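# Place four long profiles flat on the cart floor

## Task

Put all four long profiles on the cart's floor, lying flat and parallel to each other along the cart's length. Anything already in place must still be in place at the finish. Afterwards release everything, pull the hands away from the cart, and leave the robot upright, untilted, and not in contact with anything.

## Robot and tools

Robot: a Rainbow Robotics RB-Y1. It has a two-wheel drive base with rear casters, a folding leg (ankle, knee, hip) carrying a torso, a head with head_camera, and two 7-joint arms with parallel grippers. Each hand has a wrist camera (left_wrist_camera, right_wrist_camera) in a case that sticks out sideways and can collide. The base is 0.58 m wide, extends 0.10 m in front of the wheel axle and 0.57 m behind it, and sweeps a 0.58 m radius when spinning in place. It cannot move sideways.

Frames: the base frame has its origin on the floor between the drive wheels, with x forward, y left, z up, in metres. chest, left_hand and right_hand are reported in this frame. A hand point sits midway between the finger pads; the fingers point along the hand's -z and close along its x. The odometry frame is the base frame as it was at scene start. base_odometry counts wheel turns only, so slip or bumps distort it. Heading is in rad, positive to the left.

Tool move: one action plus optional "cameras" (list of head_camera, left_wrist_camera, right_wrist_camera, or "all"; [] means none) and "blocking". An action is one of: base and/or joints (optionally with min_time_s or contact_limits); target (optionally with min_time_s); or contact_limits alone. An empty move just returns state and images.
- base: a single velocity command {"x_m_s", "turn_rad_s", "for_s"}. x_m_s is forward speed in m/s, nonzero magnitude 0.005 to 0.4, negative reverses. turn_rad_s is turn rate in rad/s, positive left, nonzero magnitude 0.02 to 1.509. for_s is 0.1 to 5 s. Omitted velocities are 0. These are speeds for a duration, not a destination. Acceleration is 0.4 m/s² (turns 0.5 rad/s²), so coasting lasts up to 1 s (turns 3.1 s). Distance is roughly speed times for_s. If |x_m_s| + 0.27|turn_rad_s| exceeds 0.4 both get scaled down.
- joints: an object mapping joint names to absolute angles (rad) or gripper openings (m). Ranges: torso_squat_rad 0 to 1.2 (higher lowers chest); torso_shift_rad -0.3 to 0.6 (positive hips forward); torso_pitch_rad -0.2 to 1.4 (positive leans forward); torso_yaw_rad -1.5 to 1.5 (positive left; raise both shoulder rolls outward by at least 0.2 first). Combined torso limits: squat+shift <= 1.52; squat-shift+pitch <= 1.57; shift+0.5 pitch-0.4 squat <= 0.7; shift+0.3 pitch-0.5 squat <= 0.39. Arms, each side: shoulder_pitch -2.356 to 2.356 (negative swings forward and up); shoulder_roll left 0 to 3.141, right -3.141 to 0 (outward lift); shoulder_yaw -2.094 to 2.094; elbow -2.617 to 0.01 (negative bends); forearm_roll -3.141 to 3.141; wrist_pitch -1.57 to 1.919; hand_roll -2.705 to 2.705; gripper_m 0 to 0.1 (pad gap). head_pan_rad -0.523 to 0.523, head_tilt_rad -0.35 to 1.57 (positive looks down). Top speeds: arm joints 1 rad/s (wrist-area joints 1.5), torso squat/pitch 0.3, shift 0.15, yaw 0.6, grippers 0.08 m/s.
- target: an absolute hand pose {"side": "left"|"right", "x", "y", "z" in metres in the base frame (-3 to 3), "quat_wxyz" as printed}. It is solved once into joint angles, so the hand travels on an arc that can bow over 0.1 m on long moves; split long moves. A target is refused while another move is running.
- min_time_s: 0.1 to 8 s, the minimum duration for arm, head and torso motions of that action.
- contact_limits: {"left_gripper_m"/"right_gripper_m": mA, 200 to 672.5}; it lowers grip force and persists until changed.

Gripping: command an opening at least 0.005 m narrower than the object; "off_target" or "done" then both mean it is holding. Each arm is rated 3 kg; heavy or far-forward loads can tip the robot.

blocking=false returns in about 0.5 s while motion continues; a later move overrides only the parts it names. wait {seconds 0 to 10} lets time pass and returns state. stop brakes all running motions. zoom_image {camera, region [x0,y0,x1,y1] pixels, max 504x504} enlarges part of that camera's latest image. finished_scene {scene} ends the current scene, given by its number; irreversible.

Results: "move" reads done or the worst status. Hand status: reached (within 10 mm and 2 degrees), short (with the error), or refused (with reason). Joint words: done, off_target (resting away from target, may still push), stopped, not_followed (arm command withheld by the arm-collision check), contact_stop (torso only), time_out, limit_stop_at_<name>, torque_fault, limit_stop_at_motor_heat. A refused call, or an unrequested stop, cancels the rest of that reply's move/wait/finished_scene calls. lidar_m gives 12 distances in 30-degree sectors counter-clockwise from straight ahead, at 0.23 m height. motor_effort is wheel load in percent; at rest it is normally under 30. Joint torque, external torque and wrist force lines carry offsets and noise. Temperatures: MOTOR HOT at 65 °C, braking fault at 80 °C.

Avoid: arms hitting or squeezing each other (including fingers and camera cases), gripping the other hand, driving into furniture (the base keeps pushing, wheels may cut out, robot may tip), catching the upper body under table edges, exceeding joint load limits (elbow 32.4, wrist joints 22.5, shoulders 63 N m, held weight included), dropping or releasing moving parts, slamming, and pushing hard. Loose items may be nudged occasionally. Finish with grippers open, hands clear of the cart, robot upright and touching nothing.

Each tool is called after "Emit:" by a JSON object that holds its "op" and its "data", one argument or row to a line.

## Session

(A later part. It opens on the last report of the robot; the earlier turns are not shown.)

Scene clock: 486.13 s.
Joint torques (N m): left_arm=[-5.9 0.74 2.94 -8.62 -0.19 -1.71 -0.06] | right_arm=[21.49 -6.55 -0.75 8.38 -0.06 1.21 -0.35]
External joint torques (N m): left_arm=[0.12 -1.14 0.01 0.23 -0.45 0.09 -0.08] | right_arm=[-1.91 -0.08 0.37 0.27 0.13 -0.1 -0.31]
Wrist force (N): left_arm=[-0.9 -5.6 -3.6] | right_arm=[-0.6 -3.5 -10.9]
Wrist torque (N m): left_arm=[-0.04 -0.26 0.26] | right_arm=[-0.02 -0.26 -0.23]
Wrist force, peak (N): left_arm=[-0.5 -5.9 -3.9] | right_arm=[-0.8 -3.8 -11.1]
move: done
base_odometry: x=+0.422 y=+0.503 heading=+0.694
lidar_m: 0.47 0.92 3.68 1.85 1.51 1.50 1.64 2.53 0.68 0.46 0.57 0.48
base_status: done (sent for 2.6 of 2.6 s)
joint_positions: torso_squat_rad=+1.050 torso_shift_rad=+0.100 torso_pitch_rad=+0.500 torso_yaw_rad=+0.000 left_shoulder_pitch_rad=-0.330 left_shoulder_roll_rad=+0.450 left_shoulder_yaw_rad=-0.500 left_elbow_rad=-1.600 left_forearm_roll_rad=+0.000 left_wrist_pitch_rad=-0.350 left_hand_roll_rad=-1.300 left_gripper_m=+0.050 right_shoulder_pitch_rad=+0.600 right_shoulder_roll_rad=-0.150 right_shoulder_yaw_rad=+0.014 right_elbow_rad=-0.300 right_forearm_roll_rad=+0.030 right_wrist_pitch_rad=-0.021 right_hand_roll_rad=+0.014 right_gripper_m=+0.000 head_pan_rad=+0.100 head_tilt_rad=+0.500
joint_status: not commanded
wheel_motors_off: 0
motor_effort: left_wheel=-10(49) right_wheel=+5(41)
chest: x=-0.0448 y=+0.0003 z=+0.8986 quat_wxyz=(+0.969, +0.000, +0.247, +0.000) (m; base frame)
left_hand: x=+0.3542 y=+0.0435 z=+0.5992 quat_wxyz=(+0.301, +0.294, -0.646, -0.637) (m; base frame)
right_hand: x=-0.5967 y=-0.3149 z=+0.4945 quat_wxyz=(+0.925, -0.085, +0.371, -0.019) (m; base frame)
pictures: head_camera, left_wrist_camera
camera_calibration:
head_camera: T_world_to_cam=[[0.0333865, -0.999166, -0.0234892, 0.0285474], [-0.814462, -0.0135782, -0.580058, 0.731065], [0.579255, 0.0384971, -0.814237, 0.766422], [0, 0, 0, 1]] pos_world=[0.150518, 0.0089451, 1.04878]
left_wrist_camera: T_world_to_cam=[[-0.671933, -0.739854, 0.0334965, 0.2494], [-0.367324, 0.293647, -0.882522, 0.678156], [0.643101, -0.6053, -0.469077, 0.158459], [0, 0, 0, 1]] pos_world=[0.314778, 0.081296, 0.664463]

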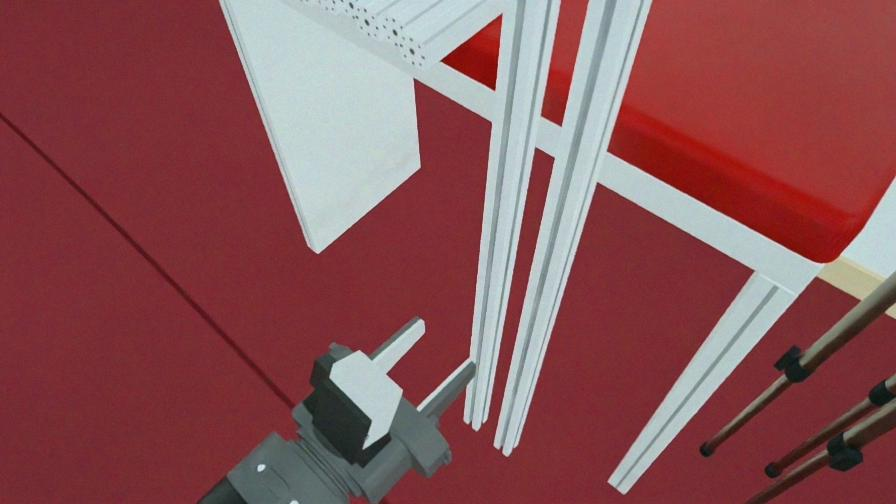

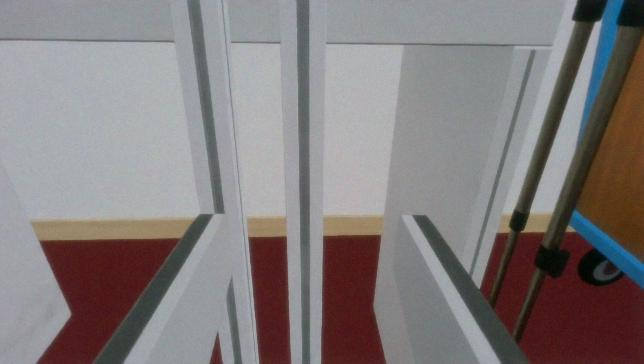

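Emit:
{"op": "move", "data": {
  "target": {"side":"left","x":0.4504,"y":-0.0307,"z":0.56,"quat_wxyz":[0.3001,0.3001,-0.6403,-0.6403]},
  "min_time_s": 2.5,
  "cameras": ["head_camera","left_wrist_camera"]
}}

Emit:
{"op": "zoom_image", "data": {
  "camera": "left_wrist_camera",
  "region": [120, 60, 522, 364]
}}

Emit:
{"op": "move", "data": {
  "joints": {"left_gripper_m":0.043},
  "cameras": []
}}

Scene clock: 495.37 s.
Joint torques (N m): left_arm=[-13.57 -1.67 2.3 -7.59 -0.28 -1.97 0] | right_arm=[21.94 -6.75 -0.93 8.1 0.01 1.24 -0.26]
External joint torques (N m): left_arm=[-0.93 -0.97 0.15 0.63 -0.58 -0.16 -0.01] | right_arm=[-1.45 -0.29 0.19 -0.02 0.2 -0.07 -0.22]
Wrist force (N): left_arm=[-0.6 -5.2 -3.6] | right_arm=[-0.6 -3.6 -10.7]
Wrist torque (N m): left_arm=[-0.09 -0.21 0.22] | right_arm=[0.01 -0.23 -0.22]
Wrist force, peak (N): left_arm=[-0.7 -5.9 -4.2] | right_arm=[-0.6 -3.8 -11.2]
move: done
base_odometry: x=+0.422 y=+0.503 heading=+0.694
lidar_m: 0.49 0.93 3.69 1.85 1.50 1.50 1.63 2.52 0.69 0.45 0.57 0.48
base_status: not commanded
joint_positions: torso_squat_rad=+1.050 torso_shift_rad=+0.100 torso_pitch_rad=+0.500 torso_yaw_rad=+0.000 left_shoulder_pitch_rad=-0.775 left_shoulder_roll_rad=+0.184 left_shoulder_yaw_rad=-0.481 left_elbow_rad=-0.924 left_forearm_roll_rad=-0.002 left_wrist_pitch_rad=-0.493 left_hand_roll_rad=-1.331 left_gripper_m=+0.050 right_shoulder_pitch_rad=+0.600 right_shoulder_roll_rad=-0.150 right_shoulder_yaw_rad=+0.014 right_elbow_rad=-0.300 right_forearm_roll_rad=+0.030 right_wrist_pitch_rad=-0.021 right_hand_roll_rad=+0.014 right_gripper_m=+0.000 head_pan_rad=+0.100 head_tilt_rad=+0.500
joint_status: all done
wheel_motors_off: 0
motor_effort: left_wheel=-11(12) right_wheel=+5(9)
chest: x=-0.0448 y=+0.0003 z=+0.8986 quat_wxyz=(+0.969, +0.000, +0.247, +0.000) (m; base frame)
left_hand: x=+0.4497 y=-0.0305 z=+0.5602 quat_wxyz=(+0.302, +0.299, -0.638, -0.642) (m; base frame)
left_hand_status: reached (checked arc, planned for 2.5 s): 1 mm and 0.4 deg off.
right_hand: x=-0.5967 y=-0.3149 z=+0.4945 quat_wxyz=(+0.925, -0.085, +0.371, -0.019) (m; base frame)
pictures: head_camera, left_wrist_camera
camera_calibration:
head_camera: T_world_to_cam=[[0.0333865, -0.999166, -0.0234892, 0.0285474], [-0.814462, -0.0135782, -0.580058, 0.731065], [0.579255, 0.0384971, -0.814237, 0.766422], [0, 0, 0, 1]] pos_world=[0.150518, 0.0089451, 1.04878]
left_wrist_camera: T_world_to_cam=[[-0.664605, -0.746896, 0.0211326, 0.263662], [-0.3724, 0.306586, -0.87597, 0.699515], [0.647779, -0.590044, -0.481902, 0.039469], [0, 0, 0, 1]] pos_world=[0.410163, 0.00575489, 0.626202]

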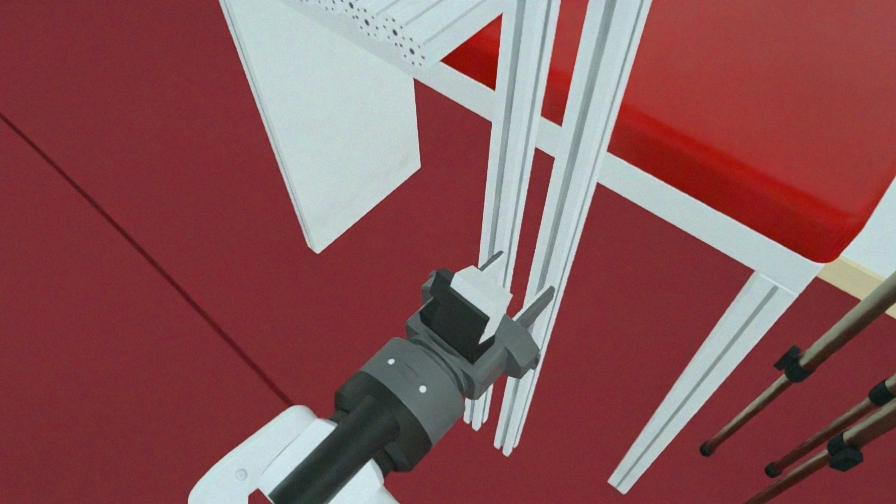

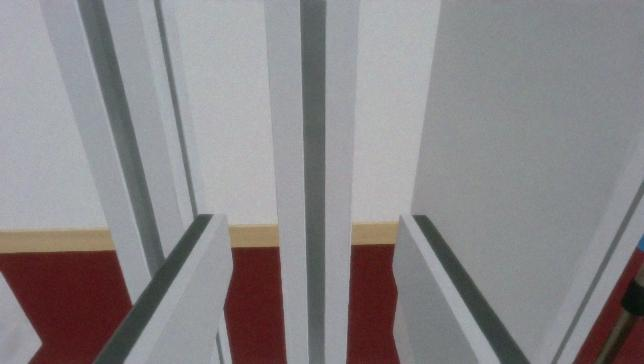

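Scaled by 1.254 from the camera's 644x364 image, which has a finer 920x520 frame.

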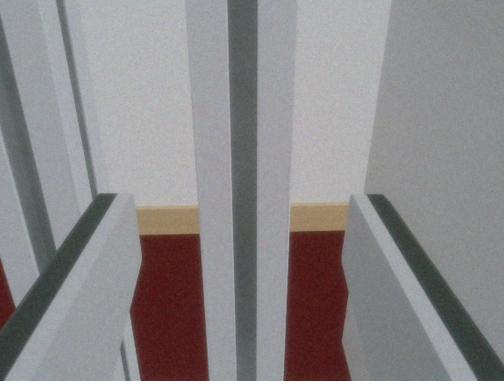

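Scene clock: 495.90 s.
Joint torques (N m): left_arm=[-13.87 -0.86 2.21 -7.68 -0.17 -2 -0.11] | right_arm=[21.83 -6.69 -0.7 8.11 -0.01 1.38 -0.25]
External joint torques (N m): left_arm=[-1.24 -0.16 0.06 0.54 -0.47 -0.19 -0.12] | right_arm=[-1.56 -0.23 0.42 -0.01 0.18 0.07 -0.21]
Wrist force (N): left_arm=[-0.4 -5.4 -3.7] | right_arm=[-0.7 -3.7 -10.9]
Wrist torque (N m): left_arm=[-0.07 -0.21 0.24] | right_arm=[0.01 -0.26 -0.23]
Wrist force, peak (N): left_arm=[-0.5 -5.8 -3.7] | right_arm=[-0.6 -3.7 -11.1]
move: done
base_odometry: x=+0.422 y=+0.503 heading=+0.694
lidar_m: 0.48 0.92 3.68 1.86 1.51 1.49 1.65 2.53 0.69 0.46 0.56 0.48
base_status: not commanded
joint_positions: torso_squat_rad=+1.050 torso_shift_rad=+0.100 torso_pitch_rad=+0.500 torso_yaw_rad=+0.000 left_shoulder_pitch_rad=-0.775 left_shoulder_roll_rad=+0.184 left_shoulder_yaw_rad=-0.481 left_elbow_rad=-0.924 left_forearm_roll_rad=-0.002 left_wrist_pitch_rad=-0.493 left_hand_roll_rad=-1.331 left_gripper_m=+0.043 right_shoulder_pitch_rad=+0.600 right_shoulder_roll_rad=-0.150 right_shoulder_yaw_rad=+0.014 right_elbow_rad=-0.300 right_forearm_roll_rad=+0.030 right_wrist_pitch_rad=-0.021 right_hand_roll_rad=+0.014 right_gripper_m=+0.000 head_pan_rad=+0.100 head_tilt_rad=+0.500
joint_status: all done
wheel_motors_off: 0
motor_effort: left_wheel=-11(11) right_wheel=+7(8)
chest: x=-0.0448 y=+0.0003 z=+0.8986 quat_wxyz=(+0.969, +0.000, +0.247, +0.000) (m; base frame)
left_hand: x=+0.4497 y=-0.0305 z=+0.5602 quat_wxyz=(+0.302, +0.299, -0.638, -0.642) (m; base frame)
right_hand: x=-0.5967 y=-0.3149 z=+0.4945 quat_wxyz=(+0.925, -0.085, +0.371, -0.019) (m; base frame)
pictures: none
No camera images: "cameras" was empty.

Emit:
{"op": "move", "data": {
  "target": {"side":"left","x":0.491,"y":-0.0664,"z":0.56,"quat_wxyz":[0.3001,0.3001,-0.6403,-0.6403]},
  "min_time_s": 2,
  "cameras": ["head_camera","left_wrist_camera"]
}}

Emit:
{"op": "zoom_image", "data": {
  "camera": "left_wrist_camera",
  "region": [120, 60, 522, 364]
}}

Scene clock: 501.87 s.
Joint torques (N m): left_arm=[-18.29 -1.71 1.62 -7.53 0.61 -2.05 -0.08] | right_arm=[21.35 -6.82 -0.86 8.15 -0.03 1.29 -0.31]
External joint torques (N m): left_arm=[-2.15 -0.99 0.43 -0.48 0.26 -0.23 -0.1] | right_arm=[-2.05 -0.36 0.27 0.03 0.16 -0.02 -0.27]
Wrist force (N): left_arm=[-0.6 -6.0 -4.3] | right_arm=[-0.6 -3.7 -11.0]
Wrist torque (N m): left_arm=[0.04 -0.19 0.17] | right_arm=[0.01 -0.24 -0.24]
Wrist force, peak (N): left_arm=[3.8 -12.6 8.3] | right_arm=[-0.7 -3.8 -11.2]
move: done
base_odometry: x=+0.422 y=+0.502 heading=+0.694
lidar_m: 0.51 0.94 3.68 1.87 1.51 1.50 1.64 2.54 0.68 0.46 0.56 0.49
base_status: not commanded
joint_positions: torso_squat_rad=+1.050 torso_shift_rad=+0.100 torso_pitch_rad=+0.500 torso_yaw_rad=+0.000 left_shoulder_pitch_rad=-1.105 left_shoulder_roll_rad=+0.033 left_shoulder_yaw_rad=-0.425 left_elbow_rad=-0.365 left_forearm_roll_rad=+0.030 left_wrist_pitch_rad=-0.692 left_hand_roll_rad=-1.343 left_gripper_m=+0.043 right_shoulder_pitch_rad=+0.600 right_shoulder_roll_rad=-0.150 right_shoulder_yaw_rad=+0.014 right_elbow_rad=-0.300 right_forearm_roll_rad=+0.030 right_wrist_pitch_rad=-0.021 right_hand_roll_rad=+0.014 right_gripper_m=+0.000 head_pan_rad=+0.100 head_tilt_rad=+0.500
joint_status: all done
wheel_motors_off: 0
motor_effort: left_wheel=-9(11) right_wheel=+8(10)
chest: x=-0.0448 y=+0.0003 z=+0.8986 quat_wxyz=(+0.969, +0.000, +0.247, +0.000) (m; base frame)
left_hand: x=+0.4902 y=-0.0660 z=+0.5603 quat_wxyz=(+0.303, +0.299, -0.636, -0.644) (m; base frame)
left_hand_status: reached (checked arc, planned for 2.0 s): 1 mm and 0.8 deg off.
right_hand: x=-0.5967 y=-0.3149 z=+0.4945 quat_wxyz=(+0.925, -0.085, +0.371, -0.019) (m; base frame)
pictures: head_camera, left_wrist_camera
camera_calibration:
head_camera: T_world_to_cam=[[0.0333838, -0.999166, -0.0234911, 0.0285497], [-0.814462, -0.013575, -0.580058, 0.731065], [0.579255, 0.0384971, -0.814237, 0.766422], [0, 0, 0, 1]] pos_world=[0.150518, 0.00894511, 1.04878]
left_wrist_camera: T_world_to_cam=[[-0.663428, -0.74795, 0.020814, 0.263601], [-0.376452, 0.309612, -0.873169, 0.726084], [0.646643, -0.587121, -0.486973, -0.00410559], [0, 0, 0, 1]] pos_world=[0.450871, -0.0300546, 0.626508]

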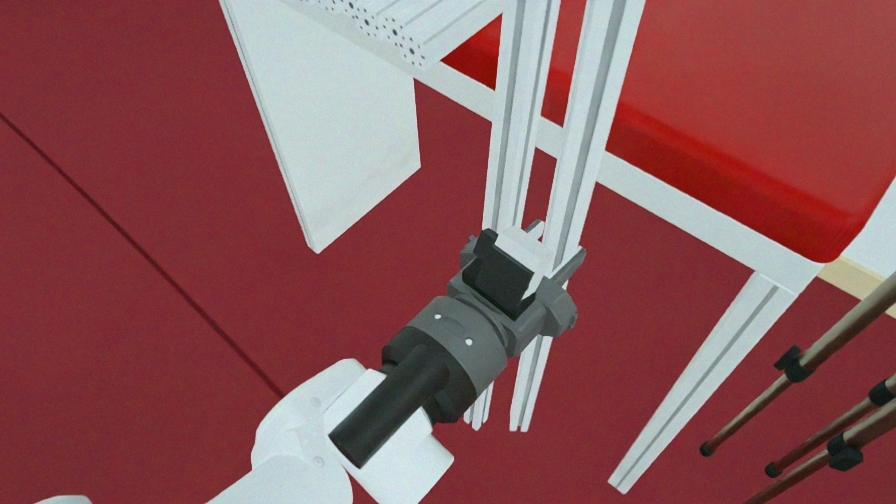

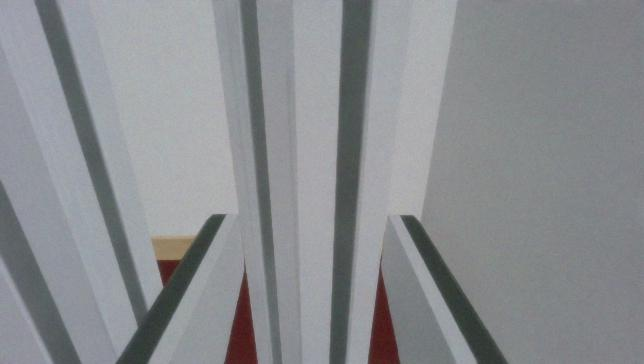

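Scaled by 1.254 from the camera's 644x364 image, which has a finer 920x520 frame.

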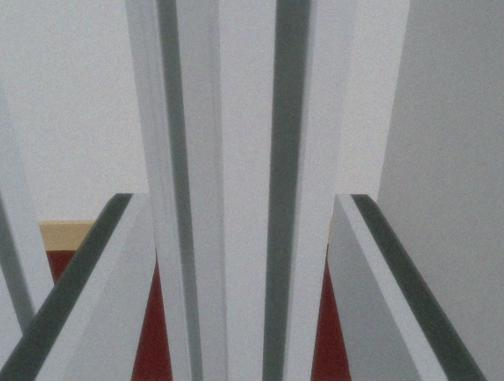

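Emit:
{"op": "zoom_image", "data": {
  "camera": "head_camera",
  "region": [420, 130, 660, 330]
}}

Emit:
{"op": "move", "data": {
  "joints": {"left_gripper_m":0.05},
  "cameras": []
}}

Emit:
{"op": "move", "data": {
  "target": {"side":"left","x":0.4517,"y":-0.034,"z":0.56,"quat_wxyz":[0.3001,0.3001,-0.6403,-0.6403]},
  "min_time_s": 2,
  "cameras": ["head_camera","left_wrist_camera"]
}}

Emit:
{"op": "zoom_image", "data": {
  "camera": "left_wrist_camera",
  "region": [120, 60, 522, 364]
}}

Scaled by 2.100 from the camera's 896x504 image, which has a finer 1280x720 frame.

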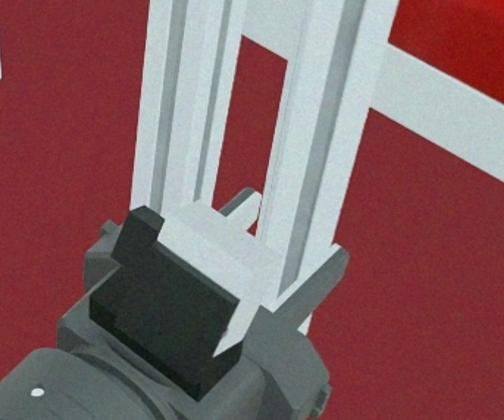

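Scene clock: 526.27 s.
Joint torques (N m): left_arm=[-18.19 -2.07 1.84 -7.28 0.38 -2.19 -0.05] | right_arm=[21.84 -6.64 -0.36 8.46 0.04 1.22 -0.26]
External joint torques (N m): left_arm=[-2.07 -1.35 0.66 -0.23 0.04 -0.38 -0.07] | right_arm=[-1.56 -0.17 0.76 0.34 0.23 -0.09 -0.22]
Wrist force (N): left_arm=[-0.5 -5.9 -4.3] | right_arm=[-0.7 -3.6 -10.9]
Wrist torque (N m): left_arm=[0.05 -0.20 0.18] | right_arm=[0.01 -0.26 -0.25]
Wrist force, peak (N): left_arm=[-0.6 -6.3 -4.0] | right_arm=[-0.5 -3.7 -11.2]
move: done
base_odometry: x=+0.422 y=+0.502 heading=+0.694
lidar_m: 0.50 0.93 3.68 1.86 1.50 1.49 1.65 2.54 0.68 0.46 0.56 0.48
base_status: not commanded
joint_positions: torso_squat_rad=+1.050 torso_shift_rad=+0.100 torso_pitch_rad=+0.500 torso_yaw_rad=+0.000 left_shoulder_pitch_rad=-1.105 left_shoulder_roll_rad=+0.033 left_shoulder_yaw_rad=-0.425 left_elbow_rad=-0.365 left_forearm_roll_rad=+0.030 left_wrist_pitch_rad=-0.692 left_hand_roll_rad=-1.343 left_gripper_m=+0.050 right_shoulder_pitch_rad=+0.600 right_shoulder_roll_rad=-0.150 right_shoulder_yaw_rad=+0.014 right_elbow_rad=-0.300 right_forearm_roll_rad=+0.030 right_wrist_pitch_rad=-0.021 right_hand_roll_rad=+0.014 right_gripper_m=+0.000 head_pan_rad=+0.100 head_tilt_rad=+0.500
joint_status: all done
wheel_motors_off: 0
motor_effort: left_wheel=-9(10) right_wheel=+10(11)
chest: x=-0.0448 y=+0.0003 z=+0.8986 quat_wxyz=(+0.969, +0.000, +0.247, +0.000) (m; base frame)
left_hand: x=+0.4903 y=-0.0660 z=+0.5603 quat_wxyz=(+0.303, +0.299, -0.636, -0.644) (m; base frame)
right_hand: x=-0.5967 y=-0.3149 z=+0.4945 quat_wxyz=(+0.925, -0.085, +0.371, -0.019) (m; base frame)
pictures: none
No camera images: "cameras" was empty.

Scene clock: 528.60 s.
Joint torques (N m): left_arm=[-13.15 -0.15 0.9 -8.67 -0.16 -1.68 0.37] | right_arm=[21.75 -7.01 -0.8 8.2 -0.09 1.28 -0.25]
External joint torques (N m): left_arm=[-0.3 0.67 -1.12 -0.57 -0.47 0.12 0.35] | right_arm=[-1.64 -0.55 0.32 0.08 0.11 -0.03 -0.21]
Wrist force (N): left_arm=[-0.4 -5.1 -3.3] | right_arm=[-0.6 -3.5 -10.8]
Wrist torque (N m): left_arm=[-0.09 -0.22 0.25] | right_arm=[0.00 -0.26 -0.23]
Wrist force, peak (N): left_arm=[-0.3 -6.2 -4.3] | right_arm=[-0.7 -3.6 -11.2]
move: done
base_odometry: x=+0.422 y=+0.502 heading=+0.694
lidar_m: 0.51 0.93 3.67 1.86 1.51 1.49 1.64 2.52 0.68 0.47 0.57 0.49
base_status: not commanded
joint_positions: torso_squat_rad=+1.050 torso_shift_rad=+0.100 torso_pitch_rad=+0.500 torso_yaw_rad=+0.000 left_shoulder_pitch_rad=-0.797 left_shoulder_roll_rad=+0.166 left_shoulder_yaw_rad=-0.472 left_elbow_rad=-0.871 left_forearm_roll_rad=-0.008 left_wrist_pitch_rad=-0.535 left_hand_roll_rad=-1.333 left_gripper_m=+0.050 right_shoulder_pitch_rad=+0.600 right_shoulder_roll_rad=-0.150 right_shoulder_yaw_rad=+0.014 right_elbow_rad=-0.300 right_forearm_roll_rad=+0.030 right_wrist_pitch_rad=-0.021 right_hand_roll_rad=+0.014 right_gripper_m=+0.000 head_pan_rad=+0.100 head_tilt_rad=+0.500
joint_status: all done
wheel_motors_off: 0
motor_effort: left_wheel=-9(10) right_wheel=+9(11)
chest: x=-0.0448 y=+0.0003 z=+0.8986 quat_wxyz=(+0.969, +0.000, +0.247, +0.000) (m; base frame)
left_hand: x=+0.4513 y=-0.0338 z=+0.5602 quat_wxyz=(+0.298, +0.301, -0.643, -0.638) (m; base frame)
left_hand_status: reached (checked arc, planned for 2.0 s): 0 mm and 0.5 deg off.
right_hand: x=-0.5967 y=-0.3149 z=+0.4945 quat_wxyz=(+0.925, -0.085, +0.371, -0.019) (m; base frame)
pictures: head_camera, left_wrist_camera
camera_calibration:
head_camera: T_world_to_cam=[[0.0333838, -0.999166, -0.0234911, 0.0285497], [-0.814462, -0.013575, -0.580058, 0.731065], [0.579255, 0.0384971, -0.814237, 0.766422], [0, 0, 0, 1]] pos_world=[0.150518, 0.00894511, 1.04878]
left_wrist_camera: T_world_to_cam=[[-0.666979, -0.744789, 0.020703, 0.263576], [-0.360927, 0.298662, -0.883478, 0.699834], [0.651821, -0.596734, -0.468015, 0.026619], [0, 0, 0, 1]] pos_world=[0.411038, 0.00317922, 0.625289]

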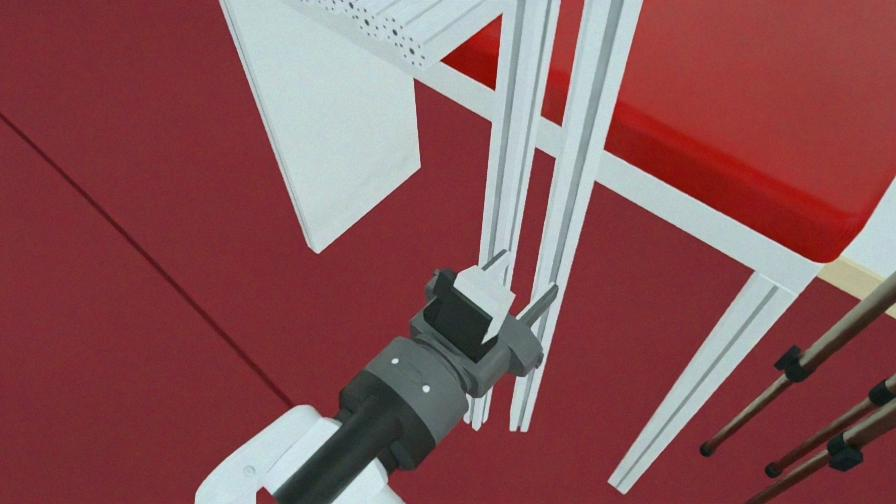

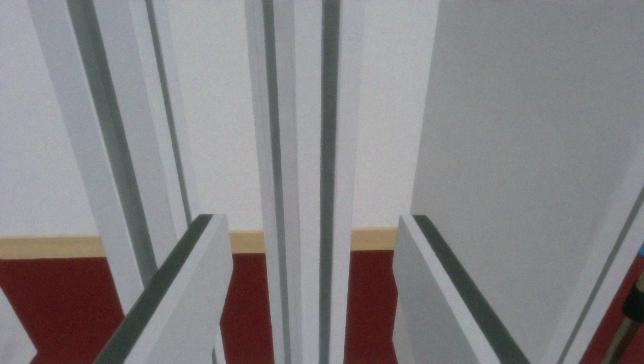

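Scaled by 1.254 from the camera's 644x364 image, which has a finer 920x520 frame.

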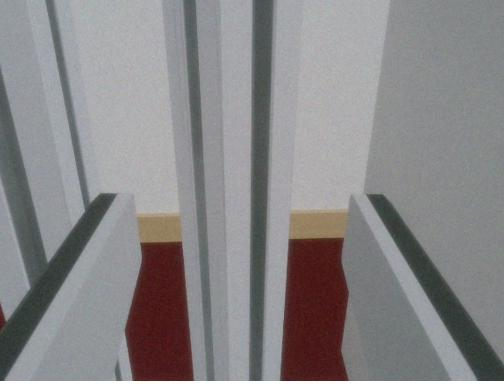

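Emit:
{"op": "move", "data": {
  "target": {"side":"left","x":0.439,"y":-0.0726,"z":0.56,"quat_wxyz":[0.4683,0.4683,-0.5298,-0.5298]},
  "min_time_s": 3,
  "cameras": ["head_camera","left_wrist_camera"]
}}

Emit:
{"op": "zoom_image", "data": {
  "camera": "left_wrist_camera",
  "region": [120, 60, 522, 364]
}}

Scene clock: 542.37 s.
Joint torques (N m): left_arm=[-14.75 -4.4 1.95 -2.74 -1.4 -1.17 -0.06] | right_arm=[21.76 -6.66 -0.69 8.12 -0.1 1.35 -0.15]
External joint torques (N m): left_arm=[-0.41 -0.96 -1.23 -0.02 -0.09 0.08 -0.08] | right_arm=[-1.63 -0.2 0.44 0 0.09 0.04 -0.11]
Wrist force (N): left_arm=[-0.8 -6.0 -3.9] | right_arm=[-0.8 -3.6 -10.9]
Wrist torque (N m): left_arm=[0.08 -0.25 0.21] | right_arm=[0.01 -0.27 -0.25]
Wrist force, peak (N): left_arm=[-2.2 -6.4 -3.7] | right_arm=[-0.5 -3.6 -11.2]
move: short
base_odometry: x=+0.422 y=+0.502 heading=+0.694
lidar_m: 0.50 0.93 3.67 1.87 1.51 1.49 1.64 2.53 0.69 0.46 0.57 0.48
base_status: not commanded
joint_positions: torso_squat_rad=+1.050 torso_shift_rad=+0.100 torso_pitch_rad=+0.500 torso_yaw_rad=+0.000 left_shoulder_pitch_rad=-1.211 left_shoulder_roll_rad=+0.000 left_shoulder_yaw_rad=-1.571 left_elbow_rad=-0.672 left_forearm_roll_rad=+2.219 left_wrist_pitch_rad=-1.222 left_hand_roll_rad=-2.406 left_gripper_m=+0.050 right_shoulder_pitch_rad=+0.600 right_shoulder_roll_rad=-0.150 right_shoulder_yaw_rad=+0.014 right_elbow_rad=-0.300 right_forearm_roll_rad=+0.030 right_wrist_pitch_rad=-0.021 right_hand_roll_rad=+0.014 right_gripper_m=+0.000 head_pan_rad=+0.100 head_tilt_rad=+0.500
joint_status: all done
wheel_motors_off: 0
motor_effort: left_wheel=-9(10) right_wheel=+7(11)
chest: x=-0.0448 y=+0.0003 z=+0.8986 quat_wxyz=(+0.969, +0.000, +0.247, +0.000) (m; base frame)
left_hand: x=+0.4389 y=-0.0720 z=+0.5604 quat_wxyz=(+0.468, +0.451, -0.528, -0.547) (m; base frame)
left_hand_status: short (checked arc, as near as the solve gets, planned for 3.0 s): 1 mm and 2.8 deg off. The place is met; only the turn is off.
right_hand: x=-0.5967 y=-0.3149 z=+0.4945 quat_wxyz=(+0.925, -0.085, +0.371, -0.019) (m; base frame)
pictures: head_camera, left_wrist_camera
camera_calibration:
head_camera: T_world_to_cam=[[0.0333838, -0.999166, -0.0234911, 0.0285497], [-0.814462, -0.013575, -0.580058, 0.731065], [0.579255, 0.0384971, -0.814237, 0.766422], [0, 0, 0, 1]] pos_world=[0.150518, 0.00894511, 1.04878]
left_wrist_camera: T_world_to_cam=[[-0.187504, -0.982005, 0.0225481, -0.0016269], [-0.501722, 0.0760136, -0.861683, 0.740431], [0.844463, -0.172882, -0.506946, -0.0201792], [0, 0, 0, 1]] pos_world=[0.388226, -0.061369, 0.627823]

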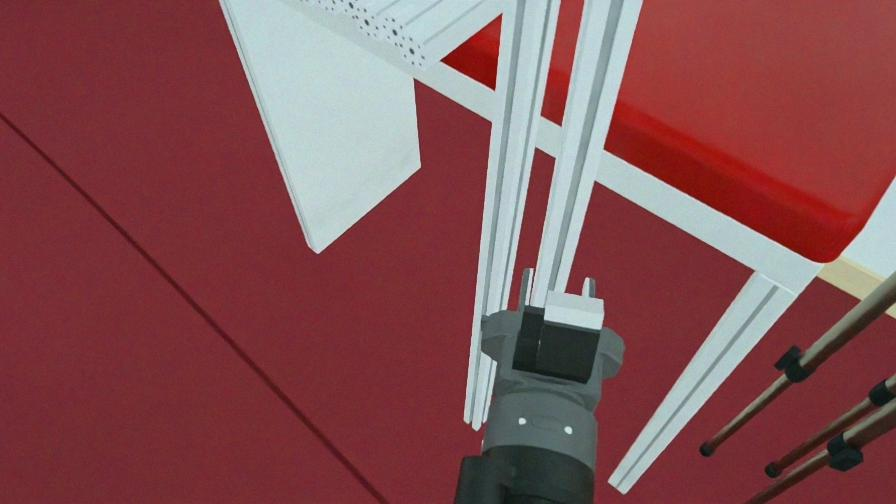

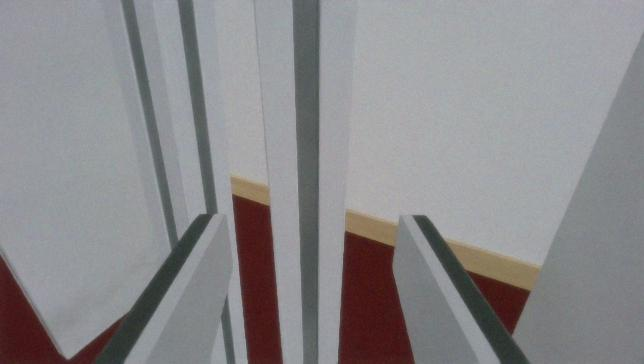

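Scaled by 1.254 from the camera's 644x364 image, which has a finer 920x520 frame.

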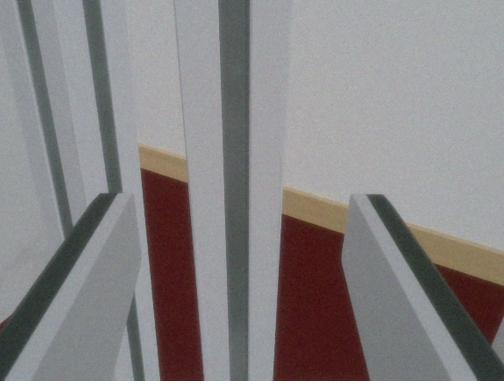

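Emit:
{"op": "move", "data": {
  "joints": {"left_gripper_m":0.044},
  "cameras": []
}}

Emit:
{"op": "move", "data": {
  "target": {"side":"left","x":0.466,"y":-0.0755,"z":0.5595,"quat_wxyz":[0.468,0.451,-0.528,-0.547]},
  "min_time_s": 2,
  "cameras": ["head_camera","left_wrist_camera"]
}}

Emit:
{"op": "zoom_image", "data": {
  "camera": "left_wrist_camera",
  "region": [120, 60, 522, 364]
}}

Scene clock: 573.60 s.
Joint torques (N m): left_arm=[-14.88 -4.28 1.48 -2.43 -1.59 -1.12 -0.19] | right_arm=[21.71 -6.2 -0.59 8.07 0.02 1.37 -0.25]
External joint torques (N m): left_arm=[-0.55 -0.85 -1.7 0.29 -0.29 0.13 -0.2] | right_arm=[-1.68 0.27 0.53 -0.04 0.21 0.06 -0.21]
Wrist force (N): left_arm=[-0.8 -5.7 -3.8] | right_arm=[-0.7 -3.7 -11.0]
Wrist torque (N m): left_arm=[0.03 -0.27 0.23] | right_arm=[0.01 -0.25 -0.23]
Wrist force, peak (N): left_arm=[-1.0 -5.8 -4.2] | right_arm=[-0.6 -3.6 -11.2]
move: done
base_odometry: x=+0.422 y=+0.502 heading=+0.694
lidar_m: 0.51 0.93 3.69 1.86 1.50 1.49 1.64 2.52 0.68 0.45 0.56 0.48
base_status: not commanded
joint_positions: torso_squat_rad=+1.050 torso_shift_rad=+0.100 torso_pitch_rad=+0.500 torso_yaw_rad=+0.000 left_shoulder_pitch_rad=-1.211 left_shoulder_roll_rad=+0.000 left_shoulder_yaw_rad=-1.571 left_elbow_rad=-0.672 left_forearm_roll_rad=+2.219 left_wrist_pitch_rad=-1.222 left_hand_roll_rad=-2.406 left_gripper_m=+0.044 right_shoulder_pitch_rad=+0.600 right_shoulder_roll_rad=-0.150 right_shoulder_yaw_rad=+0.014 right_elbow_rad=-0.300 right_forearm_roll_rad=+0.030 right_wrist_pitch_rad=-0.021 right_hand_roll_rad=+0.014 right_gripper_m=+0.000 head_pan_rad=+0.100 head_tilt_rad=+0.500
joint_status: all done
wheel_motors_off: 0
motor_effort: left_wheel=-9(10) right_wheel=+8(10)
chest: x=-0.0448 y=+0.0003 z=+0.8986 quat_wxyz=(+0.969, +0.000, +0.247, +0.000) (m; base frame)
left_hand: x=+0.4389 y=-0.0720 z=+0.5604 quat_wxyz=(+0.468, +0.451, -0.528, -0.547) (m; base frame)
right_hand: x=-0.5967 y=-0.3149 z=+0.4945 quat_wxyz=(+0.925, -0.085, +0.371, -0.019) (m; base frame)
pictures: none
No camera images: "cameras" was empty.

Scene clock: 575.93 s.
Joint torques (N m): left_arm=[-17.17 -3.56 1.3 -1.87 -1.18 -0.88 0.55] | right_arm=[22.03 -6.71 -0.75 8.1 -0.04 1.18 -0.2]
External joint torques (N m): left_arm=[-1.67 -1 -1.82 0.24 0.02 0.42 0.53] | right_arm=[-1.36 -0.25 0.38 -0.01 0.15 -0.13 -0.16]
Wrist force (N): left_arm=[-1.0 -5.6 -4.4] | right_arm=[-0.7 -3.8 -10.8]
Wrist torque (N m): left_arm=[0.00 -0.24 0.21] | right_arm=[0.02 -0.25 -0.23]
Wrist force, peak (N): left_arm=[-0.9 -6.0 -4.5] | right_arm=[-0.7 -3.5 -11.2]
move: short
base_odometry: x=+0.422 y=+0.502 heading=+0.694
lidar_m: 0.50 0.93 3.69 1.86 1.51 1.49 1.64 2.52 0.68 0.47 0.56 0.47
base_status: not commanded
joint_positions: torso_squat_rad=+1.050 torso_shift_rad=+0.100 torso_pitch_rad=+0.500 torso_yaw_rad=+0.000 left_shoulder_pitch_rad=-1.269 left_shoulder_roll_rad=+0.000 left_shoulder_yaw_rad=-1.571 left_elbow_rad=-0.601 left_forearm_roll_rad=+2.259 left_wrist_pitch_rad=-1.101 left_hand_roll_rad=-2.370 left_gripper_m=+0.044 right_shoulder_pitch_rad=+0.600 right_shoulder_roll_rad=-0.150 right_shoulder_yaw_rad=+0.014 right_elbow_rad=-0.300 right_forearm_roll_rad=+0.030 right_wrist_pitch_rad=-0.021 right_hand_roll_rad=+0.014 right_gripper_m=+0.000 head_pan_rad=+0.100 head_tilt_rad=+0.500
joint_status: all done
wheel_motors_off: 0
motor_effort: left_wheel=-9(10) right_wheel=+9(10)
chest: x=-0.0448 y=+0.0003 z=+0.8986 quat_wxyz=(+0.969, +0.000, +0.247, +0.000) (m; base frame)
left_hand: x=+0.4657 y=-0.0748 z=+0.5598 quat_wxyz=(+0.468, +0.432, -0.524, -0.565) (m; base frame)
left_hand_status: short (checked arc, as near as the solve gets, planned for 2.0 s): 1 mm and 3.0 deg off. The place is met; only the turn is off.
right_hand: x=-0.5967 y=-0.3149 z=+0.4945 quat_wxyz=(+0.925, -0.085, +0.371, -0.019) (m; base frame)
pictures: head_camera, left_wrist_camera
camera_calibration:
head_camera: T_world_to_cam=[[0.0333838, -0.999166, -0.0234911, 0.0285497], [-0.814462, -0.013575, -0.580058, 0.731065], [0.579255, 0.0384971, -0.814237, 0.766422], [0, 0, 0, 1]] pos_world=[0.150518, 0.00894511, 1.04878]
left_wrist_camera: T_world_to_cam=[[-0.219832, -0.975194, 0.0258817, 0.0143339], [-0.532917, 0.0978252, -0.840494, 0.757981], [0.817113, -0.19856, -0.541202, -0.0136035], [0, 0, 0, 1]] pos_world=[0.418208, -0.0628724, 0.629346]

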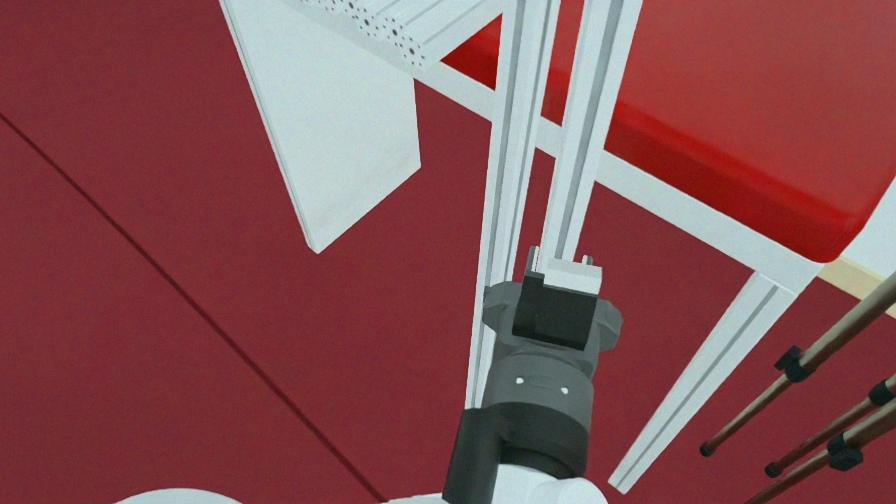

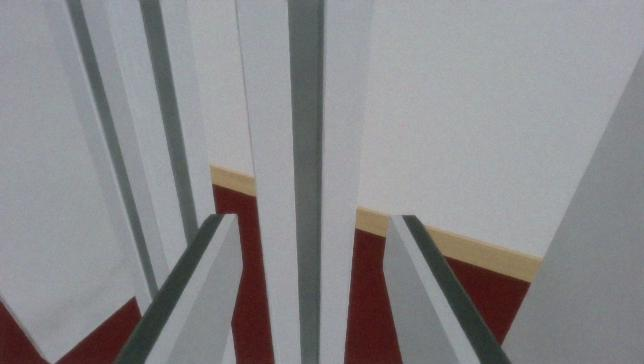

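Scaled by 1.254 from the camera's 644x364 image, which has a finer 920x520 frame.

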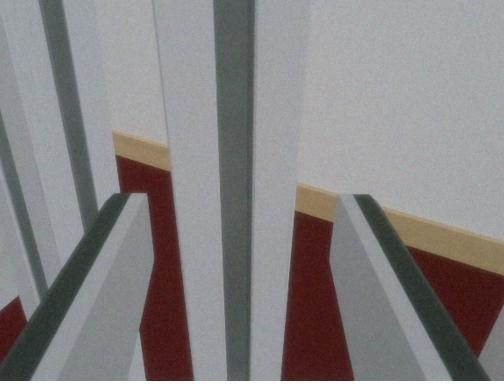

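Emit:
{"op": "move", "data": {
  "target": {"side":"left","x":0.490,"y":-0.077,"z":0.56,"quat_wxyz":[0.4476,0.4476,-0.5474,-0.5474]},
  "min_time_s": 2,
  "cameras": ["head_camera","left_wrist_camera"]
}}

Emit:
{"op": "zoom_image", "data": {
  "camera": "left_wrist_camera",
  "region": [120, 60, 522, 364]
}}

Scene clock: 588.30 s.
Joint torques (N m): left_arm=[-17.95 -2.62 1.31 -1.23 -1.61 -1.22 0.67] | right_arm=[22 -6.37 -0.3 8.42 0.05 1.38 -0.27]
External joint torques (N m): left_arm=[-1.51 -0.9 -1.5 0.22 -0.62 0.2 0.66] | right_arm=[-1.39 0.09 0.82 0.3 0.25 0.06 -0.23]
Wrist force (N): left_arm=[-0.8 -5.5 -4.4] | right_arm=[-0.6 -3.7 -10.7]
Wrist torque (N m): left_arm=[0.00 -0.28 0.21] | right_arm=[0.02 -0.24 -0.23]
Wrist force, peak (N): left_arm=[-0.8 -5.9 -4.8] | right_arm=[-0.7 -3.7 -11.2]
move: short
base_odometry: x=+0.422 y=+0.502 heading=+0.694
lidar_m: 0.50 0.93 3.69 1.85 1.51 1.49 1.65 2.53 0.68 0.46 0.55 0.47
base_status: not commanded
joint_positions: torso_squat_rad=+1.050 torso_shift_rad=+0.100 torso_pitch_rad=+0.500 torso_yaw_rad=+0.000 left_shoulder_pitch_rad=-1.308 left_shoulder_roll_rad=+0.000 left_shoulder_yaw_rad=-1.571 left_elbow_rad=-0.498 left_forearm_roll_rad=+2.202 left_wrist_pitch_rad=-0.961 left_hand_roll_rad=-2.274 left_gripper_m=+0.044 right_shoulder_pitch_rad=+0.600 right_shoulder_roll_rad=-0.150 right_shoulder_yaw_rad=+0.014 right_elbow_rad=-0.300 right_forearm_roll_rad=+0.030 right_wrist_pitch_rad=-0.021 right_hand_roll_rad=+0.014 right_gripper_m=+0.000 head_pan_rad=+0.100 head_tilt_rad=+0.500
joint_status: all done
wheel_motors_off: 0
motor_effort: left_wheel=-9(10) right_wheel=+10(10)
chest: x=-0.0448 y=+0.0003 z=+0.8986 quat_wxyz=(+0.969, +0.000, +0.247, +0.000) (m; base frame)
left_hand: x=+0.4896 y=-0.0763 z=+0.5604 quat_wxyz=(+0.451, +0.411, -0.535, -0.584) (m; base frame)
left_hand_status: short (checked arc, as near as the solve gets, planned for 2.0 s): 1 mm and 6.2 deg off. The place is met; only the turn is off.
right_hand: x=-0.5967 y=-0.3149 z=+0.4945 quat_wxyz=(+0.925, -0.085, +0.371, -0.019) (m; base frame)
pictures: head_camera, left_wrist_camera
camera_calibration:
head_camera: T_world_to_cam=[[0.0333838, -0.999166, -0.0234911, 0.0285497], [-0.814462, -0.013575, -0.580058, 0.731065], [0.579255, 0.0384971, -0.814237, 0.766422], [0, 0, 0, 1]] pos_world=[0.150518, 0.00894511, 1.04878]
left_wrist_camera: T_world_to_cam=[[-0.286468, -0.957723, 0.0265091, 0.051793], [-0.536243, 0.137346, -0.832814, 0.77164], [0.793964, -0.25279, -0.552918, -0.019364], [0, 0, 0, 1]] pos_world=[0.443998, -0.0612735, 0.630553]

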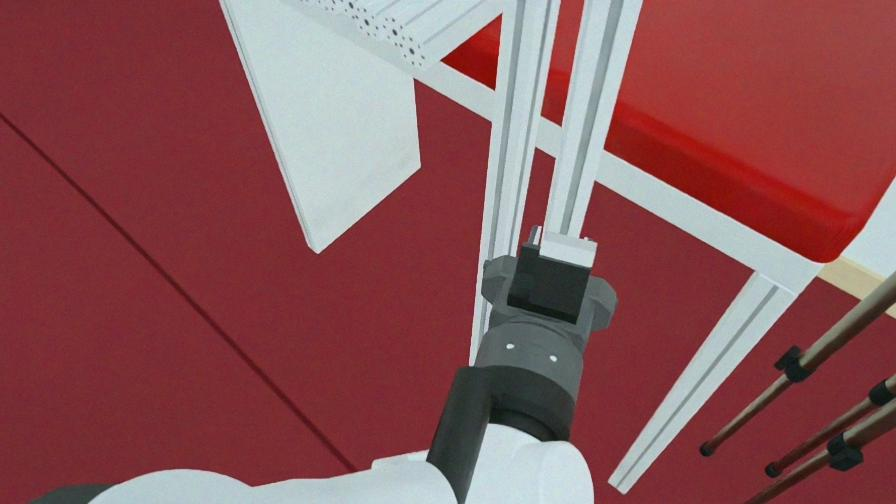

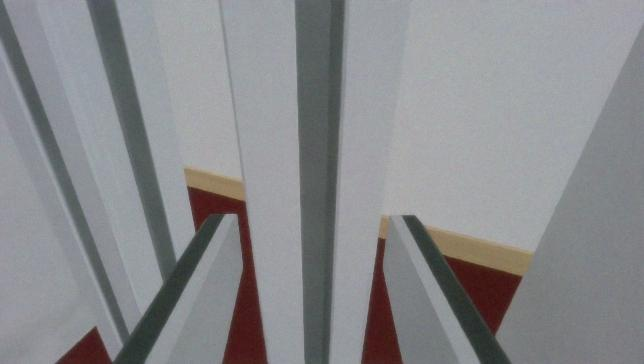

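Scaled by 1.254 from the camera's 644x364 image, which has a finer 920x520 frame.

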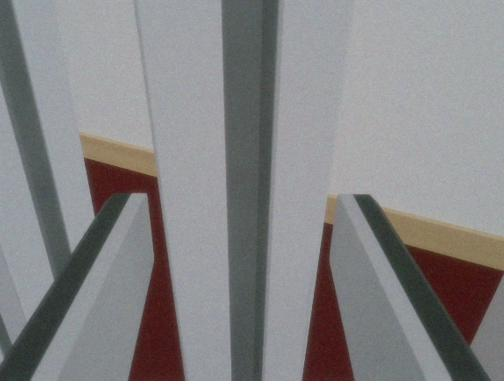

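Emit:
{"op": "move", "data": {
  "joints": {"left_gripper_m":0.02},
  "cameras": ["left_wrist_camera","head_camera"]
}}

Scene clock: 596.57 s.
Joint torques (N m): left_arm=[-18.05 -2.49 1.21 -1.32 -1.18 -1.17 0.38] | right_arm=[21.52 -6.72 -1.03 8.1 -0.12 1.23 -0.24]
External joint torques (N m): left_arm=[-1.61 -0.77 -1.59 0.13 -0.18 0.25 0.37] | right_arm=[-1.87 -0.26 0.1 -0.02 0.07 -0.08 -0.2]
Wrist force (N): left_arm=[-1.4 -5.7 -2.8] | right_arm=[-0.7 -3.4 -10.8]
Wrist torque (N m): left_arm=[-0.02 -0.24 0.37] | right_arm=[-0.03 -0.25 -0.23]
Wrist force, peak (N): left_arm=[-1.5 -7.1 -4.6] | right_arm=[-0.7 -3.8 -11.2]
move: off_target
base_odometry: x=+0.422 y=+0.502 heading=+0.694
lidar_m: 0.51 0.93 3.68 1.86 1.50 1.50 1.65 2.52 0.69 0.45 0.56 0.48
base_status: not commanded
joint_positions: torso_squat_rad=+1.050 torso_shift_rad=+0.100 torso_pitch_rad=+0.500 torso_yaw_rad=+0.000 left_shoulder_pitch_rad=-1.308 left_shoulder_roll_rad=+0.000 left_shoulder_yaw_rad=-1.571 left_elbow_rad=-0.498 left_forearm_roll_rad=+2.202 left_wrist_pitch_rad=-0.961 left_hand_roll_rad=-2.274 left_gripper_m=+0.031 right_shoulder_pitch_rad=+0.600 right_shoulder_roll_rad=-0.150 right_shoulder_yaw_rad=+0.014 right_elbow_rad=-0.300 right_forearm_roll_rad=+0.030 right_wrist_pitch_rad=-0.021 right_hand_roll_rad=+0.014 right_gripper_m=+0.000 head_pan_rad=+0.100 head_tilt_rad=+0.500
joint_status: left_gripper_m off_target (ended at +0.031, target +0.020)
wheel_motors_off: 0
motor_effort: left_wheel=-9(9) right_wheel=+8(10)
chest: x=-0.0448 y=+0.0003 z=+0.8986 quat_wxyz=(+0.969, +0.000, +0.247, +0.000) (m; base frame)
left_hand: x=+0.4896 y=-0.0763 z=+0.5604 quat_wxyz=(+0.451, +0.411, -0.535, -0.584) (m; base frame)
right_hand: x=-0.5967 y=-0.3149 z=+0.4945 quat_wxyz=(+0.925, -0.085, +0.371, -0.019) (m; base frame)
pictures: head_camera, left_wrist_camera
camera_calibration:
head_camera: T_world_to_cam=[[0.0333838, -0.999166, -0.0234911, 0.0285497], [-0.814462, -0.013575, -0.580058, 0.731065], [0.579255, 0.0384971, -0.814237, 0.766422], [0, 0, 0, 1]] pos_world=[0.150518, 0.00894511, 1.04878]
left_wrist_camera: T_world_to_cam=[[-0.286548, -0.957698, 0.0265609, 0.0516989], [-0.536165, 0.137324, -0.832868, 0.771735], [0.793988, -0.252897, -0.552834, -0.0194042], [0, 0, 0, 1]] pos_world=[0.443998, -0.0613733, 0.630653]

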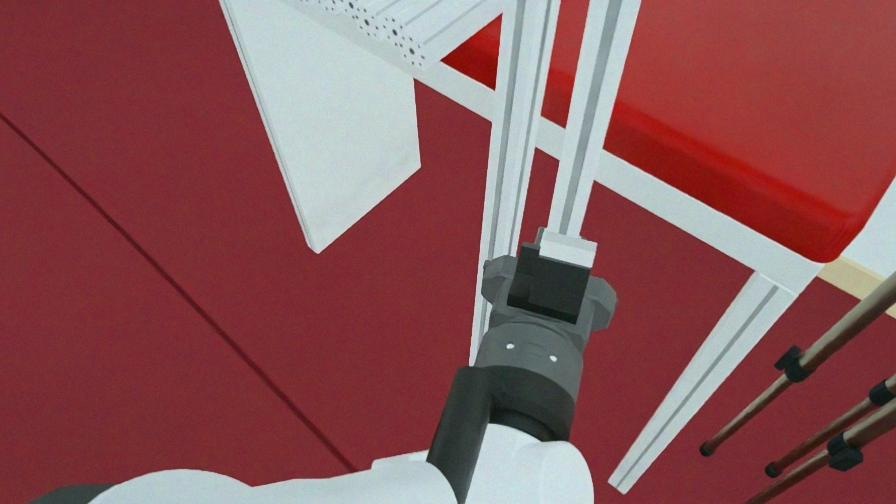

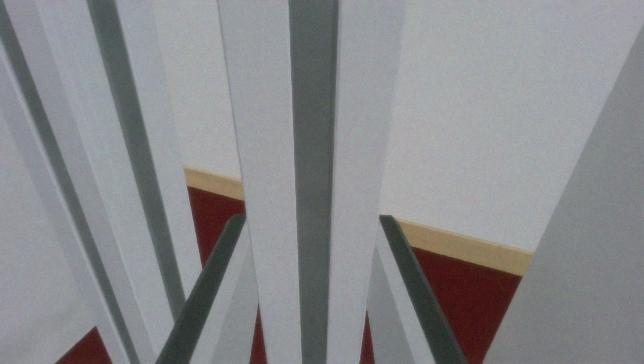

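Emit:
{"op": "move", "data": {
  "target": {"side":"left","x":0.485,"y":-0.0755,"z":0.60,"quat_wxyz":[0.451,0.411,-0.535,-0.584]},
  "min_time_s": 2,
  "cameras": ["head_camera"]
}}

Emit:
{"op": "move", "data": {
  "target": {"side":"left","x":0.435,"y":-0.068,"z":0.63,"quat_wxyz":[0.451,0.411,-0.535,-0.584]},
  "min_time_s": 2.5,
  "cameras": ["head_camera"]
}}

Scene clock: 604.43 s.
Joint torques (N m): left_arm=[-23.44 0.01 7.16 -4.47 -2.84 -2.46 -0.12] | right_arm=[21.75 -6.68 -0.93 8.07 0.11 1.34 -0.17]
External joint torques (N m): left_arm=[-6.69 0.37 1.67 -1.27 -1.46 -1.43 -0.13] | right_arm=[-1.65 -0.22 0.19 -0.05 0.3 0.02 -0.13]
Wrist force (N): left_arm=[-0.6 -14.4 -4.9] | right_arm=[-0.5 -3.5 -10.8]
Wrist torque (N m): left_arm=[-0.28 -0.31 0.29] | right_arm=[0.00 -0.24 -0.23]
Wrist force, peak (N): left_arm=[-1.0 -15.1 -5.4] | right_arm=[-0.5 -3.8 -11.2]
move: done
base_odometry: x=+0.422 y=+0.502 heading=+0.694
lidar_m: 0.50 0.93 3.69 1.85 1.51 1.49 1.65 2.53 0.69 0.46 0.56 0.48
base_status: not commanded
joint_positions: torso_squat_rad=+1.050 torso_shift_rad=+0.100 torso_pitch_rad=+0.500 torso_yaw_rad=+0.000 left_shoulder_pitch_rad=-1.322 left_shoulder_roll_rad=+0.210 left_shoulder_yaw_rad=-1.498 left_elbow_rad=-0.965 left_forearm_roll_rad=+2.313 left_wrist_pitch_rad=-1.077 left_hand_roll_rad=-2.555 left_gripper_m=+0.031 right_shoulder_pitch_rad=+0.600 right_shoulder_roll_rad=-0.150 right_shoulder_yaw_rad=+0.014 right_elbow_rad=-0.300 right_forearm_roll_rad=+0.030 right_wrist_pitch_rad=-0.021 right_hand_roll_rad=+0.014 right_gripper_m=+0.000 head_pan_rad=+0.100 head_tilt_rad=+0.500
joint_status: all done
wheel_motors_off: 0
motor_effort: left_wheel=-9(10) right_wheel=+9(10)
chest: x=-0.0448 y=+0.0003 z=+0.8986 quat_wxyz=(+0.969, +0.000, +0.247, +0.000) (m; base frame)
left_hand: x=+0.4844 y=-0.0753 z=+0.5989 quat_wxyz=(+0.451, +0.411, -0.535, -0.585) (m; base frame)
left_hand_status: reached (checked arc, planned for 2.0 s): 1 mm and 0.1 deg off.
right_hand: x=-0.5967 y=-0.3149 z=+0.4945 quat_wxyz=(+0.925, -0.085, +0.371, -0.019) (m; base frame)
pictures: head_camera
camera_calibration:
head_camera: T_world_to_cam=[[0.0333838, -0.999166, -0.0234911, 0.0285464], [-0.814462, -0.013575, -0.580058, 0.731147], [0.579255, 0.0384971, -0.814237, 0.766364], [0, 0, 0, 1]] pos_world=[0.150618, 0.00894511, 1.04878]

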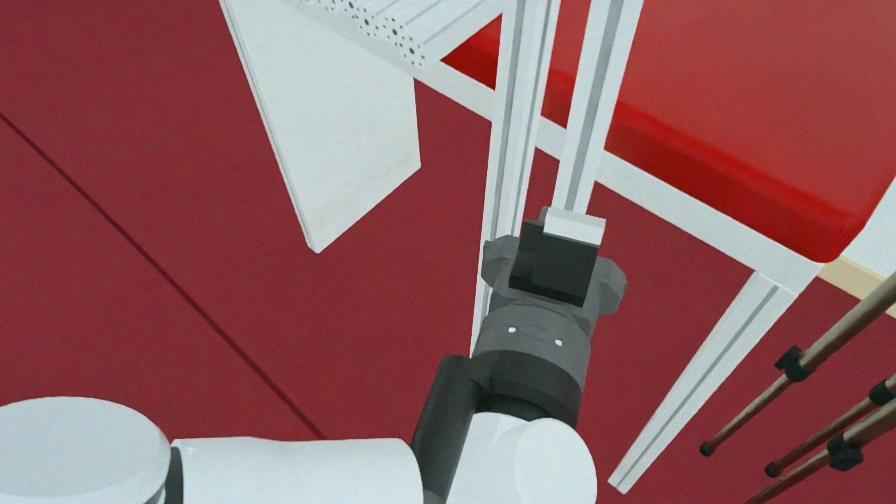

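Scene clock: 607.27 s.
Joint torques (N m): left_arm=[-21.62 1.34 7.47 -5.28 -3.52 -2.01 -0.14] | right_arm=[22.13 -6.61 -0.79 8.42 0.15 1.35 -0.22]
External joint torques (N m): left_arm=[-6.22 1.18 0.55 -1.34 -1.87 -1.22 -0.15] | right_arm=[-1.27 -0.15 0.33 0.3 0.35 0.04 -0.18]
Wrist force (N): left_arm=[-1.0 -14.9 -5.3] | right_arm=[-0.8 -3.5 -11.0]
Wrist torque (N m): left_arm=[-0.17 -0.34 0.26] | right_arm=[-0.02 -0.26 -0.23]
Wrist force, peak (N): left_arm=[-1.0 -15.0 -5.2] | right_arm=[-0.8 -3.7 -11.1]
move: done
base_odometry: x=+0.422 y=+0.502 heading=+0.694
lidar_m: 0.45 0.93 3.69 1.85 1.52 1.49 1.65 2.53 0.68 0.46 0.56 0.48
base_status: not commanded
joint_positions: torso_squat_rad=+1.050 torso_shift_rad=+0.100 torso_pitch_rad=+0.500 torso_yaw_rad=+0.000 left_shoulder_pitch_rad=-1.337 left_shoulder_roll_rad=+0.353 left_shoulder_yaw_rad=-1.583 left_elbow_rad=-1.382 left_forearm_roll_rad=+2.420 left_wrist_pitch_rad=-1.324 left_hand_roll_rad=-2.705 left_gripper_m=+0.031 right_shoulder_pitch_rad=+0.600 right_shoulder_roll_rad=-0.150 right_shoulder_yaw_rad=+0.014 right_elbow_rad=-0.300 right_forearm_roll_rad=+0.030 right_wrist_pitch_rad=-0.021 right_hand_roll_rad=+0.014 right_gripper_m=+0.000 head_pan_rad=+0.100 head_tilt_rad=+0.500
joint_status: all done
wheel_motors_off: 0
motor_effort: left_wheel=-9(10) right_wheel=+8(11)
chest: x=-0.0448 y=+0.0003 z=+0.8986 quat_wxyz=(+0.969, +0.000, +0.247, +0.000) (m; base frame)
left_hand: x=+0.4346 y=-0.0677 z=+0.6290 quat_wxyz=(+0.452, +0.411, -0.535, -0.584) (m; base frame)
left_hand_status: reached (checked arc, planned for 2.5 s): 1 mm and 0.1 deg off.
right_hand: x=-0.5967 y=-0.3149 z=+0.4945 quat_wxyz=(+0.925, -0.085, +0.371, -0.019) (m; base frame)
pictures: head_camera
camera_calibration:
head_camera: T_world_to_cam=[[0.0333838, -0.999166, -0.0234911, 0.0285464], [-0.814462, -0.013575, -0.580058, 0.731147], [0.579255, 0.0384971, -0.814237, 0.766364], [0, 0, 0, 1]] pos_world=[0.150618, 0.00894511, 1.04878]

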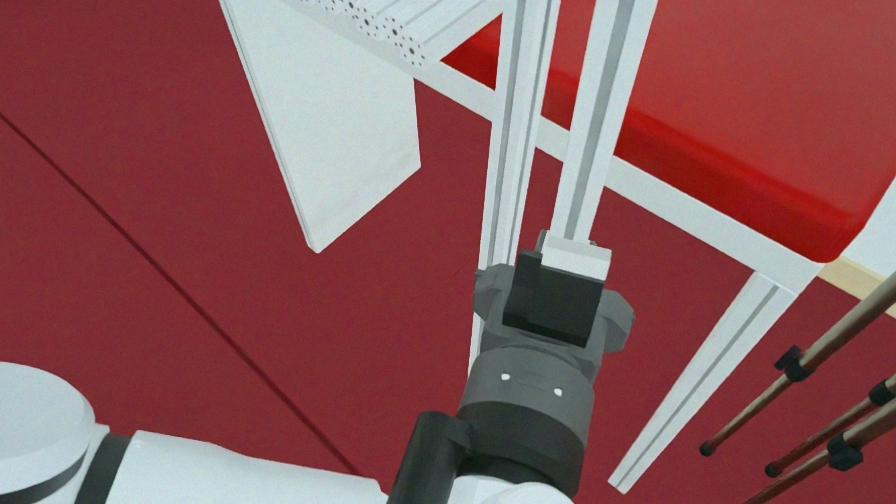

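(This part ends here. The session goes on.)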